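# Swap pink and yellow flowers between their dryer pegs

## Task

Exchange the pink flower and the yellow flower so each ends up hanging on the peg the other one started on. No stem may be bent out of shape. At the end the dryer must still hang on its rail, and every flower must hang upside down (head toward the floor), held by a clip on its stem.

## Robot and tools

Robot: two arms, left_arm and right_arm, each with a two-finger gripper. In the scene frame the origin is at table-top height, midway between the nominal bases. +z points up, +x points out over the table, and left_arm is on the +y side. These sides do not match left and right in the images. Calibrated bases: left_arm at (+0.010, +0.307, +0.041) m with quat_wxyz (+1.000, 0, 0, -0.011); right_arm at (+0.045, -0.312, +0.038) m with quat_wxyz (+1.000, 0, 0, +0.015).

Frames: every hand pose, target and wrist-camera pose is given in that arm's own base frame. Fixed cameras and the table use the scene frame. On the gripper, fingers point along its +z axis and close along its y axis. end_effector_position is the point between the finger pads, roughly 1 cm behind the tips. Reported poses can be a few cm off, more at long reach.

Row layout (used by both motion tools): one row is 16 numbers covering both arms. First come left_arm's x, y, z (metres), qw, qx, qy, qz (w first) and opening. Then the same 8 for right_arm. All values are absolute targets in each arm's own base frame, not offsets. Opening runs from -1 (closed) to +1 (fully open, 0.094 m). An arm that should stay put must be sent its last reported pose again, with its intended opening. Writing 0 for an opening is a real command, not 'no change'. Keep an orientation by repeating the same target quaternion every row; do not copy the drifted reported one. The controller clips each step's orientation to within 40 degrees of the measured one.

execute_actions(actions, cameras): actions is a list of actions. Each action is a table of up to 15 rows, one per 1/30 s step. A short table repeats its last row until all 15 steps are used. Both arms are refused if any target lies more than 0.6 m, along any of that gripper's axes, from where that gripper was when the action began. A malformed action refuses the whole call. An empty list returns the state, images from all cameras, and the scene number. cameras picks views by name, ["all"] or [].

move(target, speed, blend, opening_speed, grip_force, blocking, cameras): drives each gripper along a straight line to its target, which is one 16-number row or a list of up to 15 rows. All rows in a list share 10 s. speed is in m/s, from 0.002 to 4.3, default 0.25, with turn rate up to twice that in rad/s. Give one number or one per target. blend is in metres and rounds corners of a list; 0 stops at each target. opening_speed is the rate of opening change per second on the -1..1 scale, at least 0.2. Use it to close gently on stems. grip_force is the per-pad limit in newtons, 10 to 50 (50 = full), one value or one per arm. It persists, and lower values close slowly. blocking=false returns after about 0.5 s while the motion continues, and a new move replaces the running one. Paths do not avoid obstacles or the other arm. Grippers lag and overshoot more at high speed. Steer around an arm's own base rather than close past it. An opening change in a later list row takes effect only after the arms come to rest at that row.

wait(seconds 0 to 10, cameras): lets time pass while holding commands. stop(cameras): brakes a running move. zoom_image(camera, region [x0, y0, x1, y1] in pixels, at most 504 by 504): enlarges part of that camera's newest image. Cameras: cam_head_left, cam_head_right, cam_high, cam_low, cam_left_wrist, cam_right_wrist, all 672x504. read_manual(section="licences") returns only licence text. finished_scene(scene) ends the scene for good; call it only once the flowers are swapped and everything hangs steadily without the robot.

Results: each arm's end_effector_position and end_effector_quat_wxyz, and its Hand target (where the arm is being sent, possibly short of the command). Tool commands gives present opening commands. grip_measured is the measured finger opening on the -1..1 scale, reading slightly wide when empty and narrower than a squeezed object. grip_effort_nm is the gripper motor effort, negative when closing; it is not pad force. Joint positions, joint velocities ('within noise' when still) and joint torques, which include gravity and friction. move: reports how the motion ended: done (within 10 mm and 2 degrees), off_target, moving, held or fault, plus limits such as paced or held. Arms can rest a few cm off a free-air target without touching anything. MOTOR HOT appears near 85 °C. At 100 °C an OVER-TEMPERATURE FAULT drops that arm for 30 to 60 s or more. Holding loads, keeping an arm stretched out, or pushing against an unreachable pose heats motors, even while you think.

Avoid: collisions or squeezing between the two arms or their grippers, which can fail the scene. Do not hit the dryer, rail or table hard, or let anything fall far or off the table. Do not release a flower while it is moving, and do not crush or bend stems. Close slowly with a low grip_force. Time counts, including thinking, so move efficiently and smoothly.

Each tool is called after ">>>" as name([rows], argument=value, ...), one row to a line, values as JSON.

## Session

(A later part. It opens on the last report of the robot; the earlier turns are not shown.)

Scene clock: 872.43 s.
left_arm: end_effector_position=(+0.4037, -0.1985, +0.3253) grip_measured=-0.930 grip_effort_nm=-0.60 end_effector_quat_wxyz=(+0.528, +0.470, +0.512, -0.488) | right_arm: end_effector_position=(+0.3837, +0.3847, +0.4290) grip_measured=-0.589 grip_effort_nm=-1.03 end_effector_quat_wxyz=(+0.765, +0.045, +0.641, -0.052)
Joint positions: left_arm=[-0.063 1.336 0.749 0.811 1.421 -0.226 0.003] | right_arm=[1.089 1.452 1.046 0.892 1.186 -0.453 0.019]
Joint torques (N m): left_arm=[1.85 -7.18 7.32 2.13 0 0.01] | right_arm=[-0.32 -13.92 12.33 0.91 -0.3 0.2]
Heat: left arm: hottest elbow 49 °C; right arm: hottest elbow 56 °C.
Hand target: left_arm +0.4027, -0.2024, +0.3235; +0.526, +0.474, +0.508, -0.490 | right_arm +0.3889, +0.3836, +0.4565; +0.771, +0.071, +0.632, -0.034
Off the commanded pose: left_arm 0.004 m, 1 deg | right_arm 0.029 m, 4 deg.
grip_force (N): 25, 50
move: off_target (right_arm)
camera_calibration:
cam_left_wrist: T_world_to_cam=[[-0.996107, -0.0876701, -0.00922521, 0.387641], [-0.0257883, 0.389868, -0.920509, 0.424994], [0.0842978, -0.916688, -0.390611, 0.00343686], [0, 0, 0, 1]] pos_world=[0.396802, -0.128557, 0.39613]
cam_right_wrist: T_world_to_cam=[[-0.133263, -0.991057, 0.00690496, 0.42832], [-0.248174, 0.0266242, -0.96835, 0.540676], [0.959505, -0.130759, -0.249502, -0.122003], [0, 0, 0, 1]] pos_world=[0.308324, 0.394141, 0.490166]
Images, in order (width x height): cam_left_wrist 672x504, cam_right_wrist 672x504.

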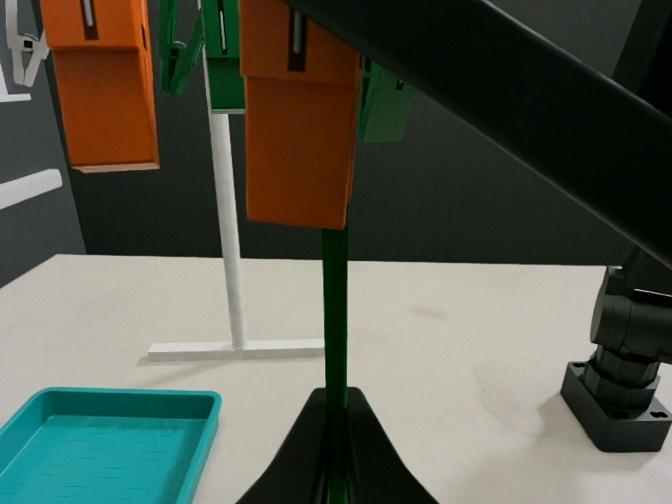

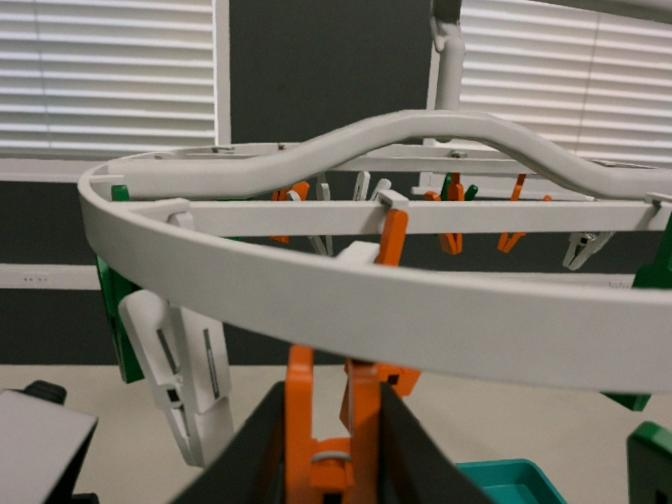

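>>> move(target=[0.4027, -0.2025, 0.2905, 0.52609, 0.47376, 0.50804, -0.49059, -1.0, 0.390, 0.3848, 0.457, 0.77086, 0.07146, 0.63205, -0.03433, -0.9], speed=0.06, cameras=["cam_left_wrist", "cam_right_wrist", "cam_low"])

>>> zoom_image(camera="cam_low", region=[120, 60, 320, 300])

Scene clock: 878.00 s.
left_arm: end_effector_position=(+0.4028, -0.1985, +0.2944) grip_measured=-0.930 grip_effort_nm=-0.60 end_effector_quat_wxyz=(+0.530, +0.473, +0.510, -0.485) | right_arm: end_effector_position=(+0.3836, +0.3846, +0.4292) grip_measured=-0.589 grip_effort_nm=-1.04 end_effector_quat_wxyz=(+0.765, +0.045, +0.640, -0.052)
Joint positions: left_arm=[-0.063 1.394 0.705 0.912 1.421 -0.214 0.003] | right_arm=[1.089 1.451 1.046 0.892 1.186 -0.453 0.019]
Joint torques (N m): left_arm=[1.9 -7 6.89 2.06 0 -0.08] | right_arm=[-0.32 -13.86 12.37 1.01 -0.29 0.19]
Heat: left arm: hottest elbow 49 °C; right arm: hottest elbow 55 °C.
Hand target: left_arm +0.4026, -0.2024, +0.2905; +0.526, +0.474, +0.509, -0.490 | right_arm +0.3888, +0.3835, +0.4566; +0.771, +0.071, +0.632, -0.034
Off the commanded pose: left_arm 0.006 m, 1 deg | right_arm 0.029 m, 4 deg.
grip_force (N): 25, 50
move: off_target (right_arm)
camera_calibration:
cam_left_wrist: T_world_to_cam=[[-0.995903, -0.0880318, -0.0206856, 0.389624], [-0.0154379, 0.3909, -0.920304, 0.392556], [0.089102, -0.916214, -0.390658, -0.0102664], [0, 0, 0, 1]] pos_world=[0.395002, -0.128557, 0.365319]
cam_right_wrist: T_world_to_cam=[[-0.133262, -0.99106, 0.00646684, 0.428421], [-0.247998, 0.0270278, -0.968383, 0.540651], [0.959551, -0.130652, -0.249382, -0.121986], [0, 0, 0, 1]] pos_world=[0.308224, 0.394041, 0.490366]
Images, in order (width x height): cam_low 672x504, cam_left_wrist 672x504, cam_right_wrist 672x504.

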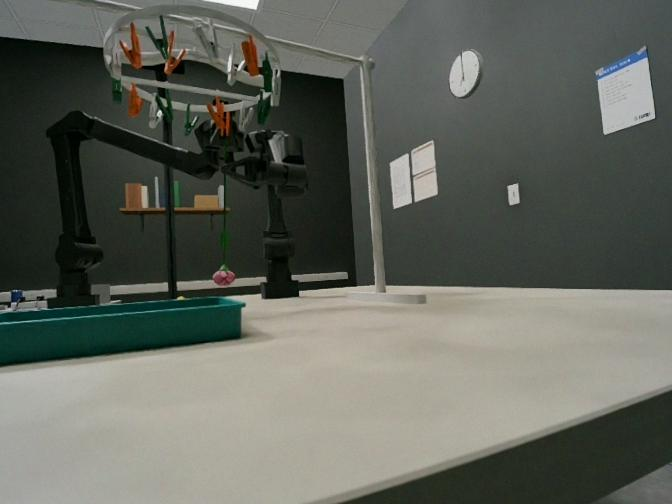

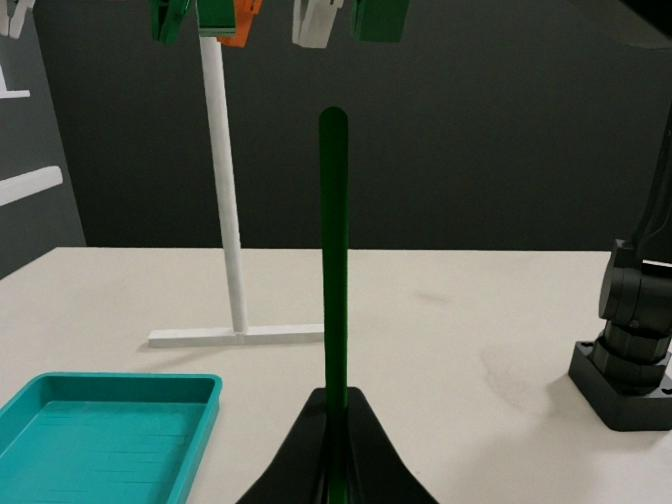

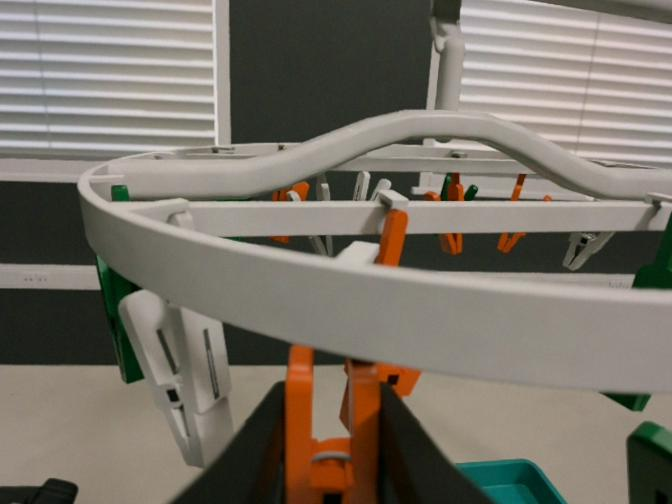

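Scaled by 2.100 from the camera's 672x504 image, which has a finer 960x720 frame.

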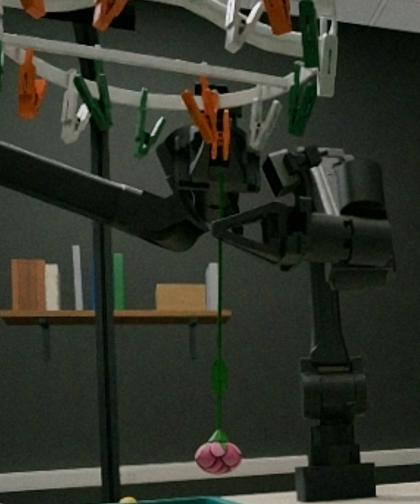

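>>> zoom_image(camera="cam_left_wrist", region=[276, 364, 396, 504])

>>> zoom_image(camera="cam_left_wrist", region=[276, 80, 396, 220])

Scaled by 3.600 from the camera's 672x504 image, which has a finer 960x720 frame.

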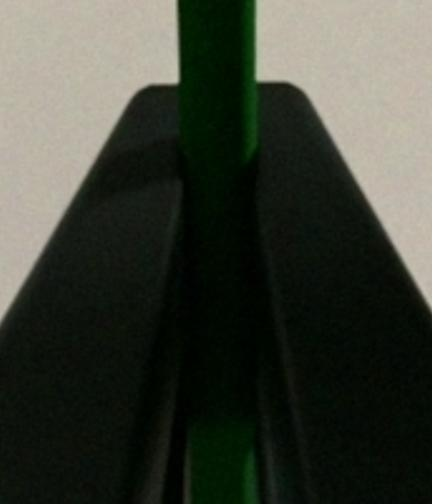

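Scaled by 3.600 from the camera's 672x504 image, which has a finer 960x720 frame.

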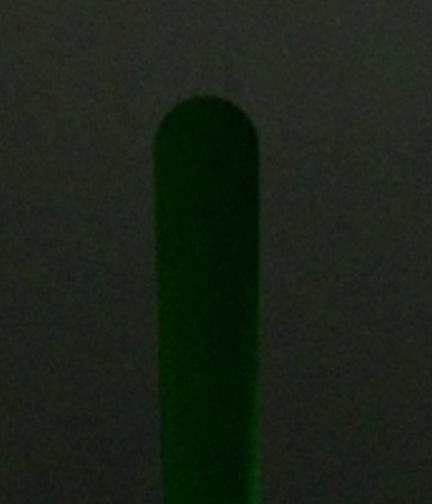

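>>> move([
  [0.4027, -0.2025, 0.2905, 0.52609, 0.47376, 0.50804, -0.49059, -1.0, 0.390, 0.3848, 0.457, 0.77086, 0.07146, 0.63205, -0.03433, -0.3],
  [0.402, -0.10, 0.30, 0.52609, 0.47376, 0.50804, -0.49059, -1.0, 0.3124, 0.3972, 0.4418, 0.77086, 0.07146, 0.63205, -0.03433, -0.3],
  [0.32, -0.06, 0.28, 0.46194, 0.33141, 0.8001, -0.19134, -1.0, 0.25, 0.27, 0.42, 0.76534, -0.10928, 0.61976, 0.13495, -0.3],
  [0.2935, -0.1506, 0.15, 0.01745, -0.01134, 0.99979, 0.0002, -1.0, 0.31, 0.12, 0.385, 0.70733, -0.29263, 0.45062, 0.45934, -0.3],
], speed=0.25, blend=[0, 0.03, 0.04, 0], cameras=["cam_left_wrist", "cam_right_wrist", "cam_head_left"])

Scene clock: 928.70 s.
left_arm: end_effector_position=(+0.2791, -0.1402, +0.1342) grip_measured=-0.930 grip_effort_nm=-0.60 end_effector_quat_wxyz=(+0.003, -0.011, +1.000, +0.006) | right_arm: end_effector_position=(+0.3050, +0.1235, +0.3752) grip_measured=-0.301 grip_effort_nm=0.08 end_effector_quat_wxyz=(+0.701, -0.287, +0.470, +0.452)
Joint positions: left_arm=[-0.472 1.211 0.873 -1.232 -0.014 -0.493 0.003] | right_arm=[-0.085 1.056 0.364 1.569 -1.033 0.826 0.033]
Joint torques (N m): left_arm=[1.85 -5.42 11.12 0.01 -0.1 -0.06] | right_arm=[-0.09 -1.79 8.7 1.36 0.51 0.21]
Heat: left arm: hottest elbow 48 °C; right arm: hottest elbow 52 °C.
Hand target: left_arm +0.2929, -0.1503, +0.1501; +0.018, -0.011, +1.000, +0.000 | right_arm +0.3097, +0.1205, +0.3852; +0.707, -0.289, +0.463, +0.450
Off the commanded pose: left_arm 0.024 m, 2 deg | right_arm 0.012 m, 3 deg.
joint sent to its limit (right arm) — joint 4 (wrist pitch), upper limit. The joint targets still meet the commanded pose.
grip_force (N): 25, 50
move: off_target (left_arm, right_arm)
camera_calibration:
cam_left_wrist: T_world_to_cam=[[0.00805447, -0.999819, -0.0172241, -0.140187], [-0.909769, -0.014476, 0.414863, 0.23409], [-0.415037, 0.0123285, -0.909721, 0.332021], [0, 0, 0, 1]] pos_world=[0.351898, -0.140866, 0.202517]
cam_right_wrist: T_world_to_cam=[[0.905473, -0.42423, -0.0121184, -0.220281], [-0.0210428, -0.0163582, -0.999645, 0.423818], [0.423881, 0.905407, -0.0237389, -0.143349], [0, 0, 0, 1]] pos_world=[0.26914, 0.0432717, 0.417595]
Images, in order (width x height): cam_head_left 672x504, cam_left_wrist 672x504, cam_right_wrist 672x504.

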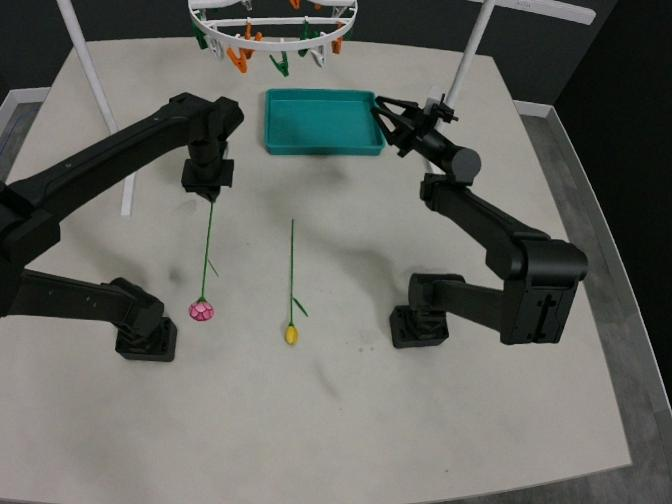

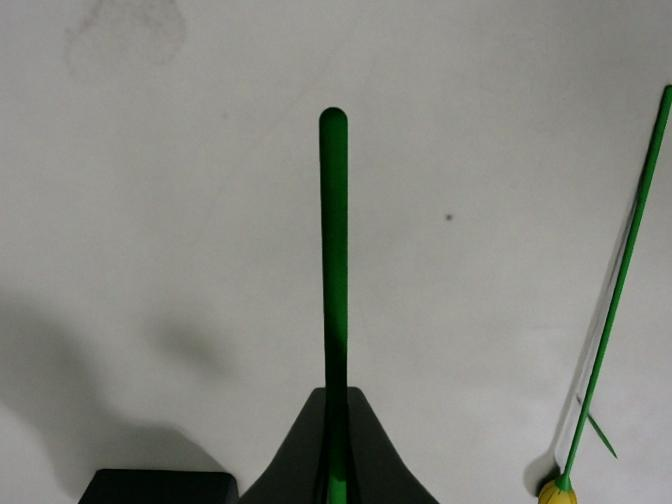

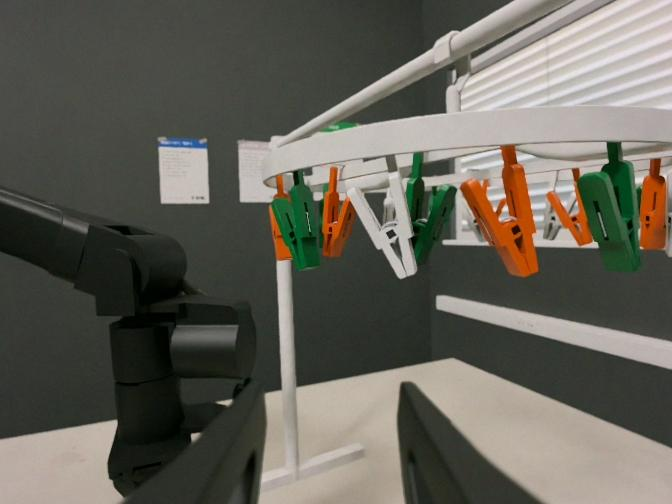

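>>> move([
  [0.2935, -0.1506, -0.021, 0.00873, -0.01134, 0.9999, 0.0001, -1.0, 0.31, 0.12, 0.385, 0.70733, -0.29263, 0.45062, 0.45934, -0.3],
  [0.2935, -0.1506, -0.021, 0.00873, -0.01134, 0.9999, 0.0001, -0.5, 0.31, 0.12, 0.385, 0.70733, -0.29263, 0.45062, 0.45934, -0.3],
  [0.2835, -0.1506, 0.07, 0.25870, -0.01096, 0.96587, 0.00294, -0.5, 0.31, 0.12, 0.385, 0.70733, -0.29263, 0.45062, 0.45934, -0.3],
], speed=[0.15, 0.1, 0.15], opening_speed=0.8, cameras=["cam_left_wrist", "cam_head_left", "cam_low"])

>>> zoom_image(camera="cam_head_left", region=[150, 150, 330, 350])

Scene clock: 941.07 s.
left_arm: end_effector_position=(+0.2813, -0.1455, +0.0650) grip_measured=-0.502 grip_effort_nm=0.05 end_effector_quat_wxyz=(+0.247, -0.008, +0.969, +0.012) | right_arm: end_effector_position=(+0.3050, +0.1235, +0.3752) grip_measured=-0.301 grip_effort_nm=0.08 end_effector_quat_wxyz=(+0.701, -0.287, +0.470, +0.453)
Joint positions: left_arm=[-0.648 1.074 0.493 -0.595 -0.317 -0.601 0.023] | right_arm=[-0.085 1.056 0.364 1.569 -1.033 0.827 0.033]
Joint torques (N m): left_arm=[1.9 -4.84 7.17 1.85 -0.28 -0.06] | right_arm=[0.03 -1.85 8.69 1.4 0.52 0.19]
Heat: left arm: hottest elbow 49 °C; right arm: hottest elbow 52 °C.
Hand target: left_arm +0.2836, -0.1506, +0.0702; +0.259, -0.011, +0.966, +0.003 | right_arm +0.3097, +0.1205, +0.3852; +0.706, -0.288, +0.463, +0.451
Off the commanded pose: left_arm 0.007 m, 2 deg | right_arm 0.012 m, 3 deg.
joint sent to its limit (right arm) — joint 4 (wrist pitch), upper limit. The joint targets still meet the commanded pose.
grip_force (N): 25, 50
move: off_target (right_arm)
camera_calibration:
cam_left_wrist: T_world_to_cam=[[0.0120314, -0.999436, -0.0313558, -0.146876], [-0.997831, -0.00997057, -0.0650702, 0.321314], [0.0647209, 0.0320706, -0.997388, 0.143641], [0, 0, 0, 1]] pos_world=[0.313088, -0.148196, 0.159568]
Images, in order (width x height): cam_head_left 672x504, cam_low 672x504, cam_left_wrist 672x504.

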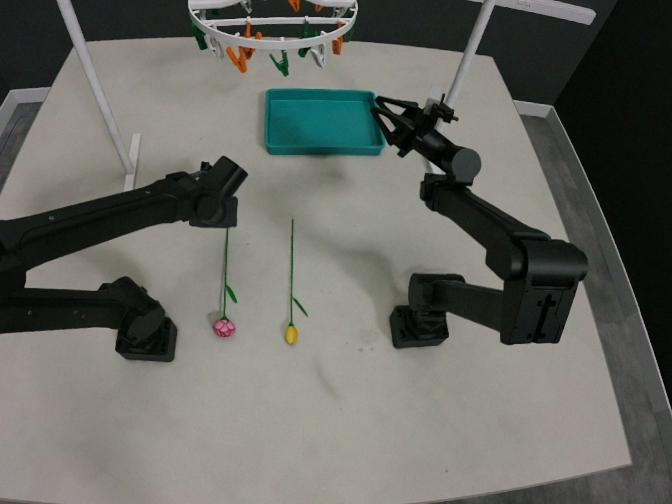

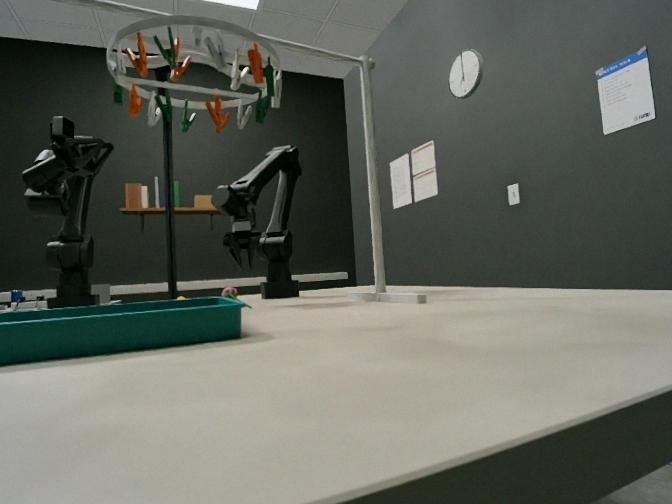

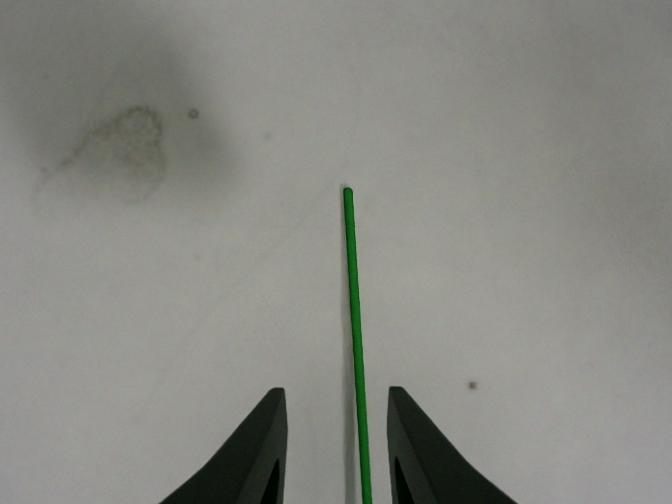

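Scaled by 2.520 from the camera's 672x504 image, which has a finer 960x720 frame.

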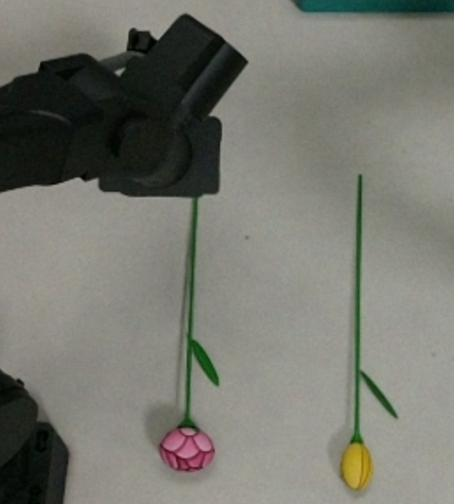

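>>> move([
  [0.284, -0.157, -0.0245, 0.19069, -0.03511, 0.981, 0.00683, -0.5, 0.31, 0.12, 0.385, 0.70733, -0.29263, 0.45062, 0.45934, -0.2],
  [0.284, -0.157, -0.0245, 0.19069, -0.03511, 0.981, 0.00683, -1.0, 0.31, 0.12, 0.385, 0.70733, -0.29263, 0.45062, 0.45934, -0.2],
], speed=[0.1, 0.1], opening_speed=1.0, grip_force=[25, 50], cameras=["cam_left_wrist", "cam_head_left"])

Scene clock: 963.67 s.
left_arm: end_effector_position=(+0.2803, -0.1578, -0.0221) grip_measured=-0.997 grip_effort_nm=-0.17 end_effector_quat_wxyz=(+0.190, -0.025, +0.981, +0.009) | right_arm: end_effector_position=(+0.3050, +0.1235, +0.3752) grip_measured=-0.202 grip_effort_nm=0.07 end_effector_quat_wxyz=(+0.701, -0.287, +0.470, +0.453)
Joint positions: left_arm=[-0.645 1.385 0.46 -0.352 -0.248 -0.658 0] | right_arm=[-0.085 1.056 0.364 1.569 -1.033 0.827 0.038]
Joint torques (N m): left_arm=[3.31 -5.01 5.37 1.63 -0.04 -0.07] | right_arm=[-0.09 -1.9 8.76 1.43 0.51 0.18]
Heat: left arm: hottest elbow 49 °C; right arm: hottest elbow 52 °C.
Hand target: left_arm +0.2839, -0.1570, -0.0243; +0.191, -0.035, +0.981, +0.007 | right_arm +0.3097, +0.1205, +0.3852; +0.706, -0.288, +0.463, +0.451
Off the commanded pose: left_arm 0.005 m, 1 deg | right_arm 0.012 m, 3 deg.
joint sent to its limit (right arm) — joint 4 (wrist pitch), upper limit. The joint targets still meet the commanded pose.
grip_force (N): 25, 50
move: off_target (right_arm)
camera_calibration:
cam_left_wrist: T_world_to_cam=[[0.0416024, -0.998962, -0.0185584, -0.169896], [-0.997735, -0.0425196, 0.0521231, 0.311824], [-0.052858, 0.0163479, -0.998468, 0.0877177], [0, 0, 0, 1]] pos_world=[0.322822, -0.157895, 0.0681771]
Images, in order (width x height): cam_head_left 672x504, cam_left_wrist 672x504.

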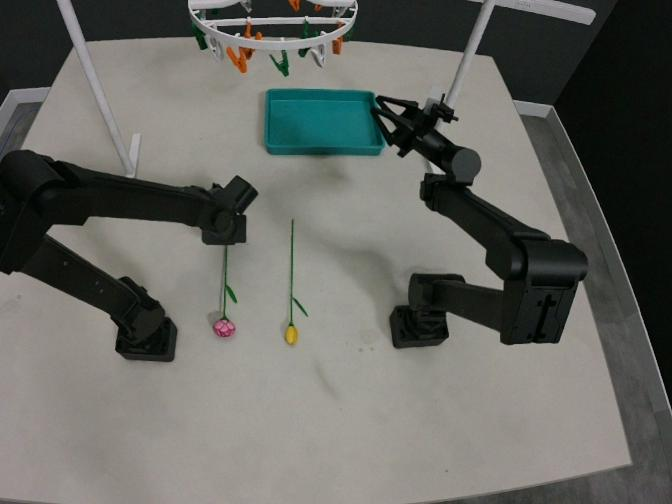

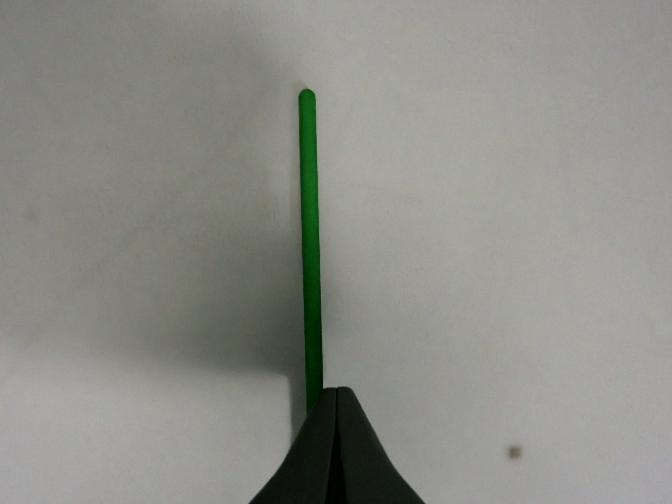

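>>> move([
  [0.284, -0.152, -0.0235, 0.19069, -0.03511, 0.981, 0.00683, -0.5, 0.31, 0.12, 0.385, 0.70733, -0.29263, 0.45062, 0.45934, -0.2],
  [0.284, -0.152, -0.036, 0.19069, -0.03511, 0.981, 0.00683, -0.5, 0.31, 0.12, 0.385, 0.70733, -0.29263, 0.45062, 0.45934, -0.2],
  [0.284, -0.152, -0.036, 0.19069, -0.03511, 0.981, 0.00683, -1.0, 0.31, 0.12, 0.385, 0.70733, -0.29263, 0.45062, 0.45934, -0.2],
], speed=[0.05, 0.05, 0.05], opening_speed=1.0, cameras=["cam_left_wrist"])

Scene clock: 973.93 s.
left_arm: end_effector_position=(+0.2823, -0.1534, -0.0323) grip_measured=-0.930 grip_effort_nm=-0.53 end_effector_quat_wxyz=(+0.192, -0.033, +0.981, +0.007) | right_arm: end_effector_position=(+0.3050, +0.1235, +0.3752) grip_measured=-0.202 grip_effort_nm=0.08 end_effector_quat_wxyz=(+0.701, -0.287, +0.470, +0.453)
Joint positions: left_arm=[-0.628 1.418 0.446 -0.297 -0.244 -0.658 0.003] | right_arm=[-0.085 1.056 0.364 1.569 -1.033 0.827 0.038]
Joint torques (N m): left_arm=[3.19 -5.01 4.85 1.66 -0.04 0.11] | right_arm=[0.03 -1.73 8.72 1.42 0.51 0.19]
Heat: left arm: hottest elbow 48 °C; right arm: hottest elbow 52 °C.
Hand target: left_arm +0.2839, -0.1520, -0.0359; +0.191, -0.035, +0.981, +0.007 | right_arm +0.3097, +0.1205, +0.3852; +0.706, -0.288, +0.463, +0.451
Off the commanded pose: left_arm 0.004 m, 0 deg | right_arm 0.012 m, 3 deg.
joint sent to its limit (right arm) — joint 4 (wrist pitch), upper limit. The joint targets still meet the commanded pose.
grip_force (N): 25, 50
move: off_target (right_arm)
camera_calibration:
cam_left_wrist: T_world_to_cam=[[0.0574874, -0.99829, -0.0106283, -0.169876], [-0.997126, -0.0579401, 0.0488128, 0.312051], [-0.0493452, 0.00779164, -0.998751, 0.0752138], [0, 0, 0, 1]] pos_world=[0.324631, -0.152092, 0.0580823]
Images, in order (width x height): cam_left_wrist 672x504.

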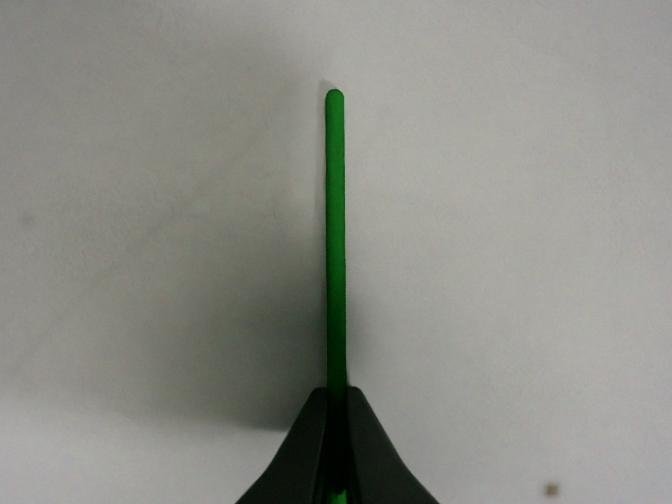

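>>> move([
  [0.28, -0.16, 0.13, 0.19069, -0.03511, 0.981, 0.00683, -1.0, 0.35, 0.13, 0.385, 0.70733, -0.29263, 0.45062, 0.45934, 0.0],
  [0.32, -0.24, 0.26, 0.62089, 0.19827, 0.73994, -0.16637, -1.0, 0.39, 0.15, 0.40, 0.70733, -0.29263, 0.45062, 0.45934, 0.0],
  [0.41, -0.325, 0.275, 0.81061, 0.16983, 0.48226, -0.28546, -1.0, 0.4023, 0.1598, 0.4052, 0.70733, -0.29263, 0.45062, 0.45934, 0.0],
  [0.466, -0.373, 0.278, 0.81061, 0.16983, 0.48226, -0.28546, -1.0, 0.4023, 0.1598, 0.4052, 0.70733, -0.29263, 0.45062, 0.45934, 0.0],
], speed=[0.25, 0.25, 0.25, 0.12], blend=[0.03, 0.04, 0.02, 0], cameras=["cam_left_wrist", "cam_right_wrist", "cam_head_left", "cam_low"])

>>> zoom_image(camera="cam_right_wrist", region=[180, 180, 500, 504])

>>> zoom_image(camera="cam_left_wrist", region=[200, 0, 500, 300])

Scene clock: 1009.87 s.
left_arm: end_effector_position=(+0.4547, -0.3674, +0.2735) grip_measured=-0.932 grip_effort_nm=-0.60 end_effector_quat_wxyz=(+0.806, +0.172, +0.487, -0.288) | right_arm: end_effector_position=(+0.3926, +0.1552, +0.3908) grip_measured=-0.001 grip_effort_nm=0.08 end_effector_quat_wxyz=(+0.699, -0.281, +0.464, +0.465)
Joint positions: left_arm=[-0.678 1.786 0.753 1.517 0.004 -0.007 0.003] | right_arm=[0.037 1.284 0.586 1.477 -0.945 0.716 0.047]
Joint torques (N m): left_arm=[2.84 -10.11 7.82 1.43 0.02 0.11] | right_arm=[1.26 -5.89 10.35 0.77 0.47 -0.13]
Heat: left arm: hottest elbow 47 °C; right arm: hottest elbow 50 °C.
Hand target: left_arm +0.4654, -0.3726, +0.2781; +0.811, +0.170, +0.482, -0.286 | right_arm +0.4014, +0.1595, +0.4048; +0.707, -0.292, +0.451, +0.460
Off the commanded pose: left_arm 0.013 m, 1 deg | right_arm 0.018 m, 2 deg.
grip_force (N): 25, 50
move: off_target (left_arm, right_arm)
camera_calibration:
cam_left_wrist: T_world_to_cam=[[-0.623634, -0.7817, -0.00497805, -0.00237631], [0.0425895, -0.0276176, -0.998711, 0.28145], [0.780555, -0.623043, 0.0505155, -0.50522], [0, 0, 0, 1]] pos_world=[0.380883, -0.308858, 0.306596]
cam_right_wrist: T_world_to_cam=[[0.912933, -0.407154, -0.0279165, -0.285437], [-0.0272594, 0.0074157, -0.999601, 0.440547], [0.407199, 0.913329, -0.00432875, -0.211067], [0, 0, 0, 1]] pos_world=[0.35854, 0.0732891, 0.431489]
Images, in order (width x height): cam_head_left 672x504, cam_low 672x504, cam_left_wrist 672x504, cam_right_wrist 672x504.

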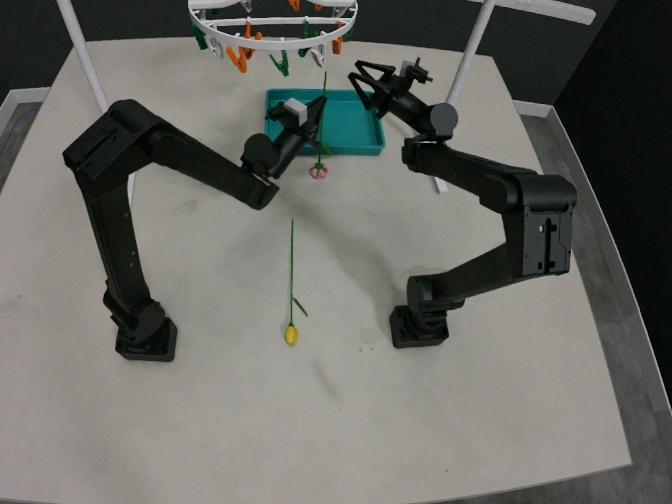

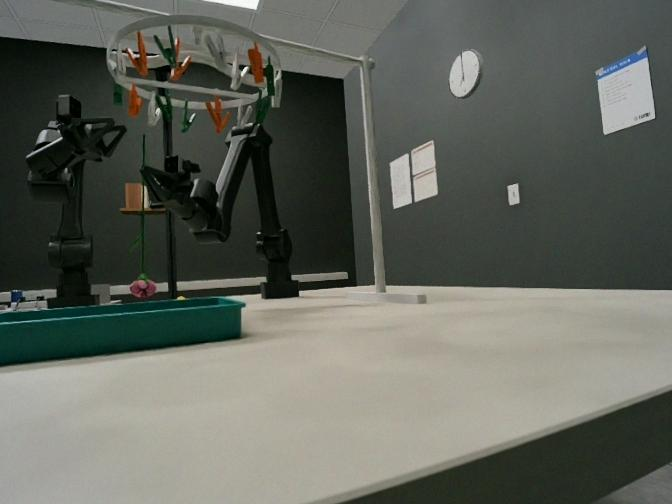

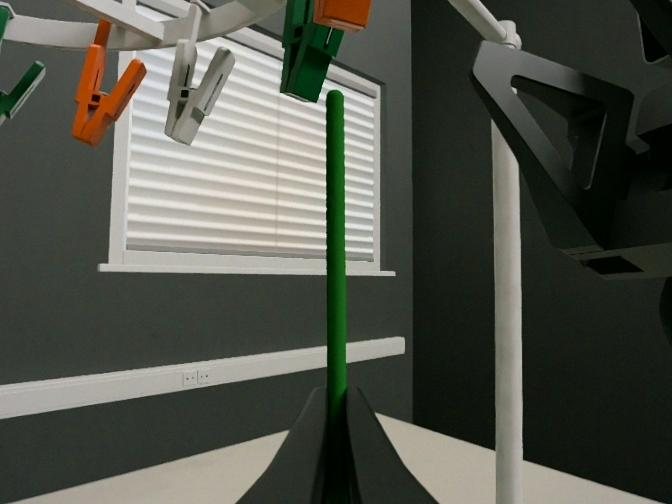

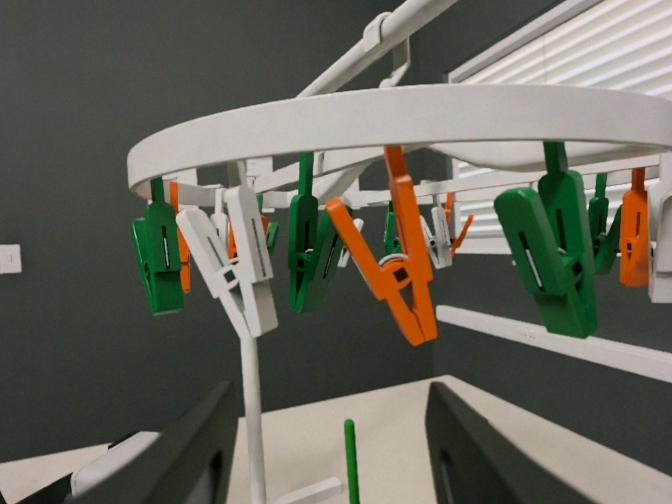

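Scaled by 1.556 from the camera's 672x504 image, which has a finer 960x720 frame.

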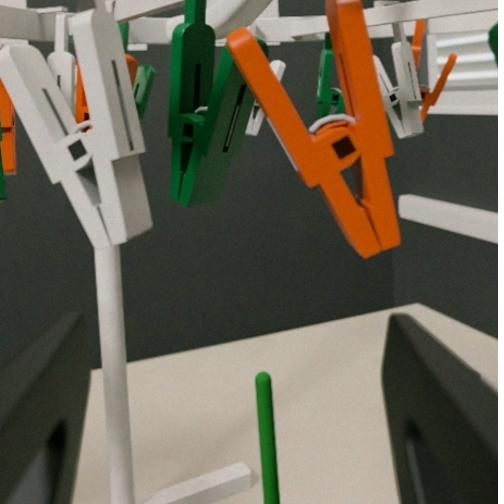

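Scaled by 1.680 from the camera's 672x504 image, which has a finer 960x720 frame.

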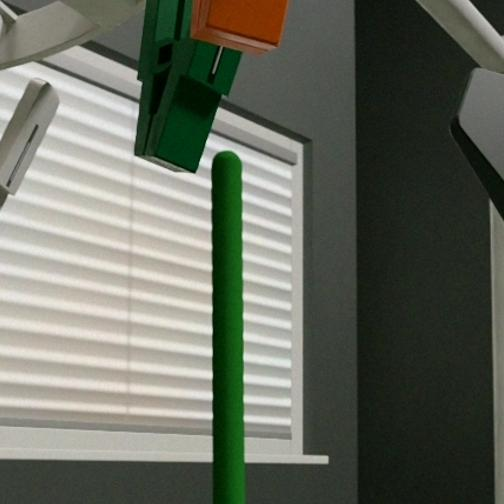

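>>> move(target=[0.466, -0.373, 0.278, 0.81061, 0.16983, 0.48226, -0.28546, -1.0, 0.431, 0.205, 0.4655, 0.70733, -0.29263, 0.45062, 0.45934, 0.0], speed=0.1, cameras=["cam_left_wrist", "cam_right_wrist"])

>>> zoom_image(camera="cam_right_wrist", region=[180, 230, 500, 504])

Scene clock: 1044.47 s.
left_arm: end_effector_position=(+0.4548, -0.3674, +0.2736) grip_measured=-0.932 grip_effort_nm=-0.60 end_effector_quat_wxyz=(+0.806, +0.172, +0.487, -0.288) | right_arm: end_effector_position=(+0.4280, +0.1998, +0.4392) grip_measured=-0.001 grip_effort_nm=0.08 end_effector_quat_wxyz=(+0.693, -0.279, +0.472, +0.467)
Joint positions: left_arm=[-0.678 1.786 0.754 1.517 0.004 -0.007 0.003] | right_arm=[0.155 1.262 0.75 1.168 -0.858 0.587 0.047]
Joint torques (N m): left_arm=[2.9 -10.11 7.71 1.33 0.02 0.12] | right_arm=[1.32 -8.94 11.82 0.96 0.38 -0.15]
Heat: left arm: hottest elbow 48 °C; right arm: hottest elbow 48 °C.
Hand target: left_arm +0.4655, -0.3726, +0.2780; +0.811, +0.170, +0.482, -0.286 | right_arm +0.4296, +0.2043, +0.4650; +0.708, -0.292, +0.450, +0.459
Off the commanded pose: left_arm 0.013 m, 1 deg | right_arm 0.027 m, 3 deg.
grip_force (N): 25, 50
move: off_target (left_arm, right_arm)
camera_calibration:
cam_left_wrist: T_world_to_cam=[[-0.623634, -0.7817, -0.00497805, -0.00231395], [0.0425895, -0.0276176, -0.998711, 0.281445], [0.780555, -0.623043, 0.0505155, -0.505298], [0, 0, 0, 1]] pos_world=[0.380983, -0.308858, 0.306596]
cam_right_wrist: T_world_to_cam=[[0.912382, -0.406868, -0.0449136, -0.290601], [-0.0483139, 0.00191805, -0.99883, 0.499247], [0.406478, 0.913485, -0.0179074, -0.259758], [0, 0, 0, 1]] pos_world=[0.394846, 0.118091, 0.48096]
Images, in order (width x height): cam_left_wrist 672x504, cam_right_wrist 672x504.

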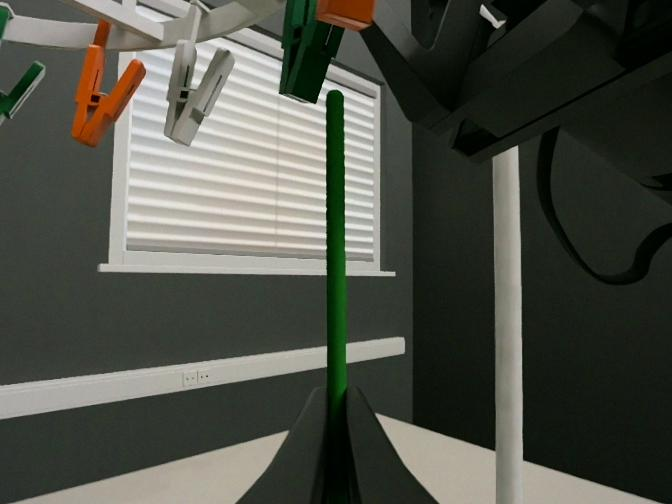

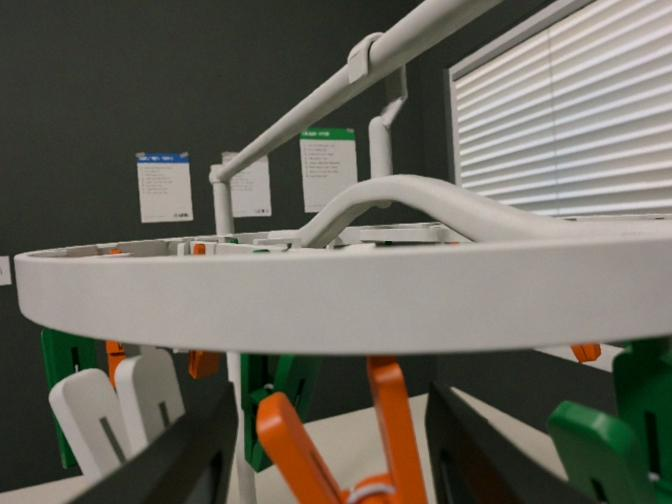

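Scaled by 1.575 from the camera's 672x504 image, which has a finer 960x720 frame.

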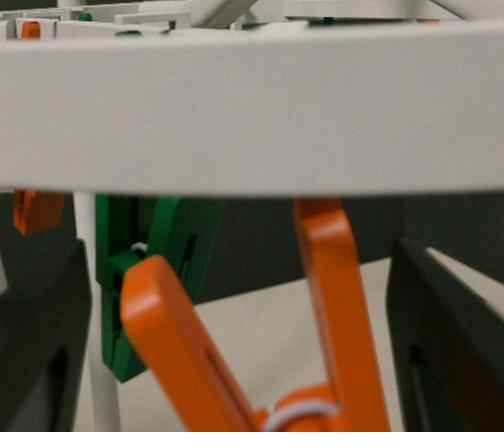

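>>> move(target=[0.466, -0.373, 0.278, 0.81061, 0.16983, 0.48226, -0.28546, -1.0, 0.431, 0.205, 0.4655, 0.70733, -0.29263, 0.45062, 0.45934, -0.9], speed=0.1, opening_speed=0.4, cameras=["cam_left_wrist", "cam_right_wrist", "cam_low"])

>>> zoom_image(camera="cam_low", region=[60, 60, 260, 300])

>>> zoom_image(camera="cam_left_wrist", region=[230, 0, 450, 200])

Scene clock: 1051.37 s.
left_arm: end_effector_position=(+0.4548, -0.3674, +0.2736) grip_measured=-0.932 grip_effort_nm=-0.60 end_effector_quat_wxyz=(+0.806, +0.172, +0.487, -0.288) | right_arm: end_effector_position=(+0.4279, +0.2001, +0.4392) grip_measured=-0.580 grip_effort_nm=-1.03 end_effector_quat_wxyz=(+0.694, -0.279, +0.472, +0.467)
Joint positions: left_arm=[-0.678 1.786 0.754 1.517 0.004 -0.007 0.003] | right_arm=[0.156 1.262 0.75 1.168 -0.858 0.587 0.02]
Joint torques (N m): left_arm=[2.9 -10.11 7.71 1.33 0.02 0.12] | right_arm=[1.44 -8.88 11.81 0.92 0.37 -0.12]
Heat: left arm: hottest elbow 48 °C; right arm: hottest elbow 49 °C.
Hand target: left_arm +0.4655, -0.3726, +0.2780; +0.811, +0.170, +0.482, -0.286 | right_arm +0.4296, +0.2043, +0.4650; +0.707, -0.292, +0.450, +0.460
Off the commanded pose: left_arm 0.013 m, 1 deg | right_arm 0.027 m, 3 deg.
grip_force (N): 25, 50
move: off_target (left_arm, right_arm)
camera_calibration:
cam_left_wrist: T_world_to_cam=[[-0.623634, -0.7817, -0.00497805, -0.00231395], [0.0425895, -0.0276176, -0.998711, 0.281445], [0.780555, -0.623043, 0.0505155, -0.505298], [0, 0, 0, 1]] pos_world=[0.380983, -0.308858, 0.306596]
cam_right_wrist: T_world_to_cam=[[0.912466, -0.406739, -0.0443706, -0.290606], [-0.0477392, 0.00186729, -0.998858, 0.49903], [0.406357, 0.913543, -0.0177135, -0.260003], [0, 0, 0, 1]] pos_world=[0.394646, 0.118392, 0.480961]
Images, in order (width x height): cam_low 672x504, cam_left_wrist 672x504, cam_right_wrist 672x504.

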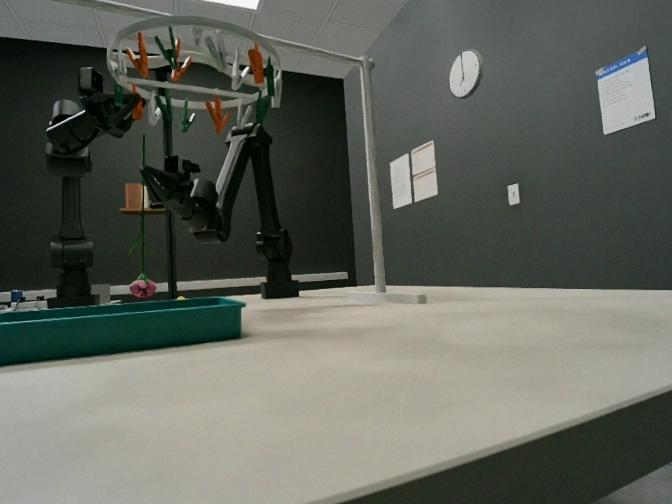

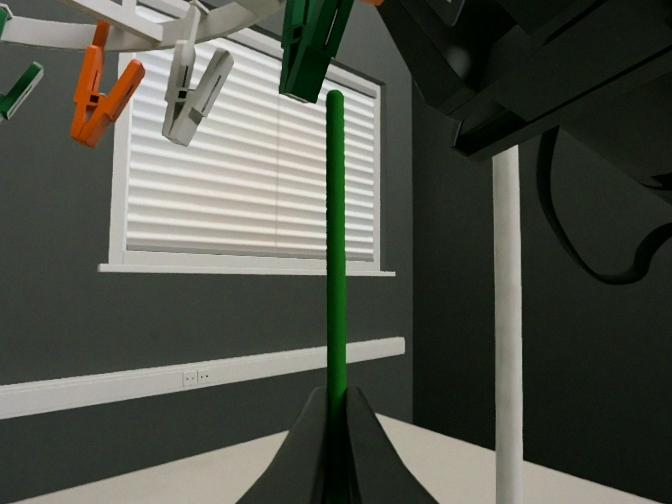

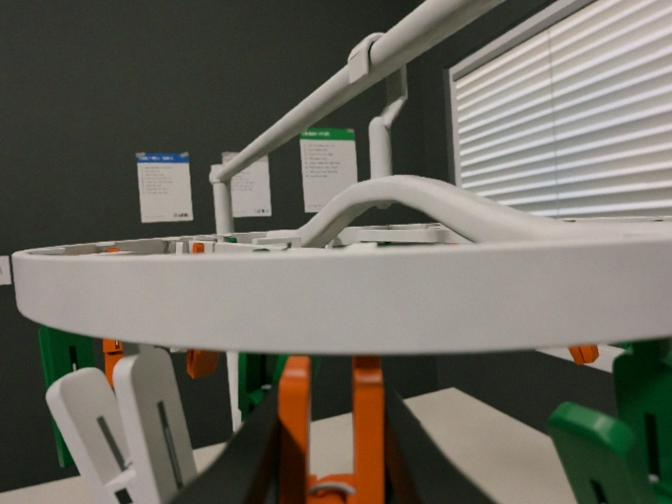

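Scaled by 2.100 from the camera's 672x504 image, which has a finer 960x720 frame.

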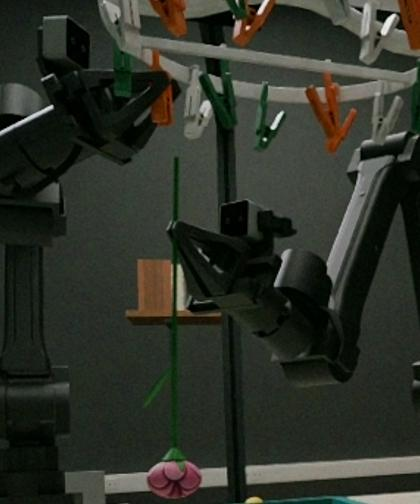

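Scaled by 2.291 from the camera's 672x504 image, which has a finer 960x720 frame.

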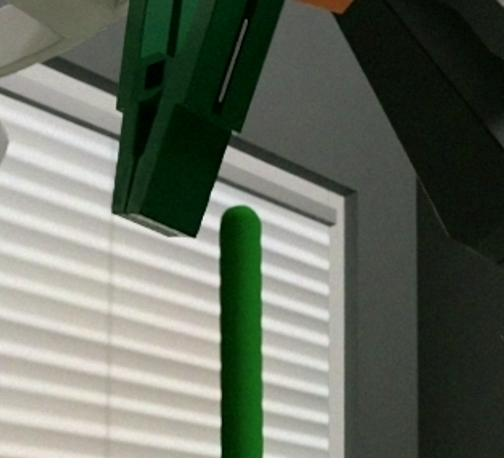

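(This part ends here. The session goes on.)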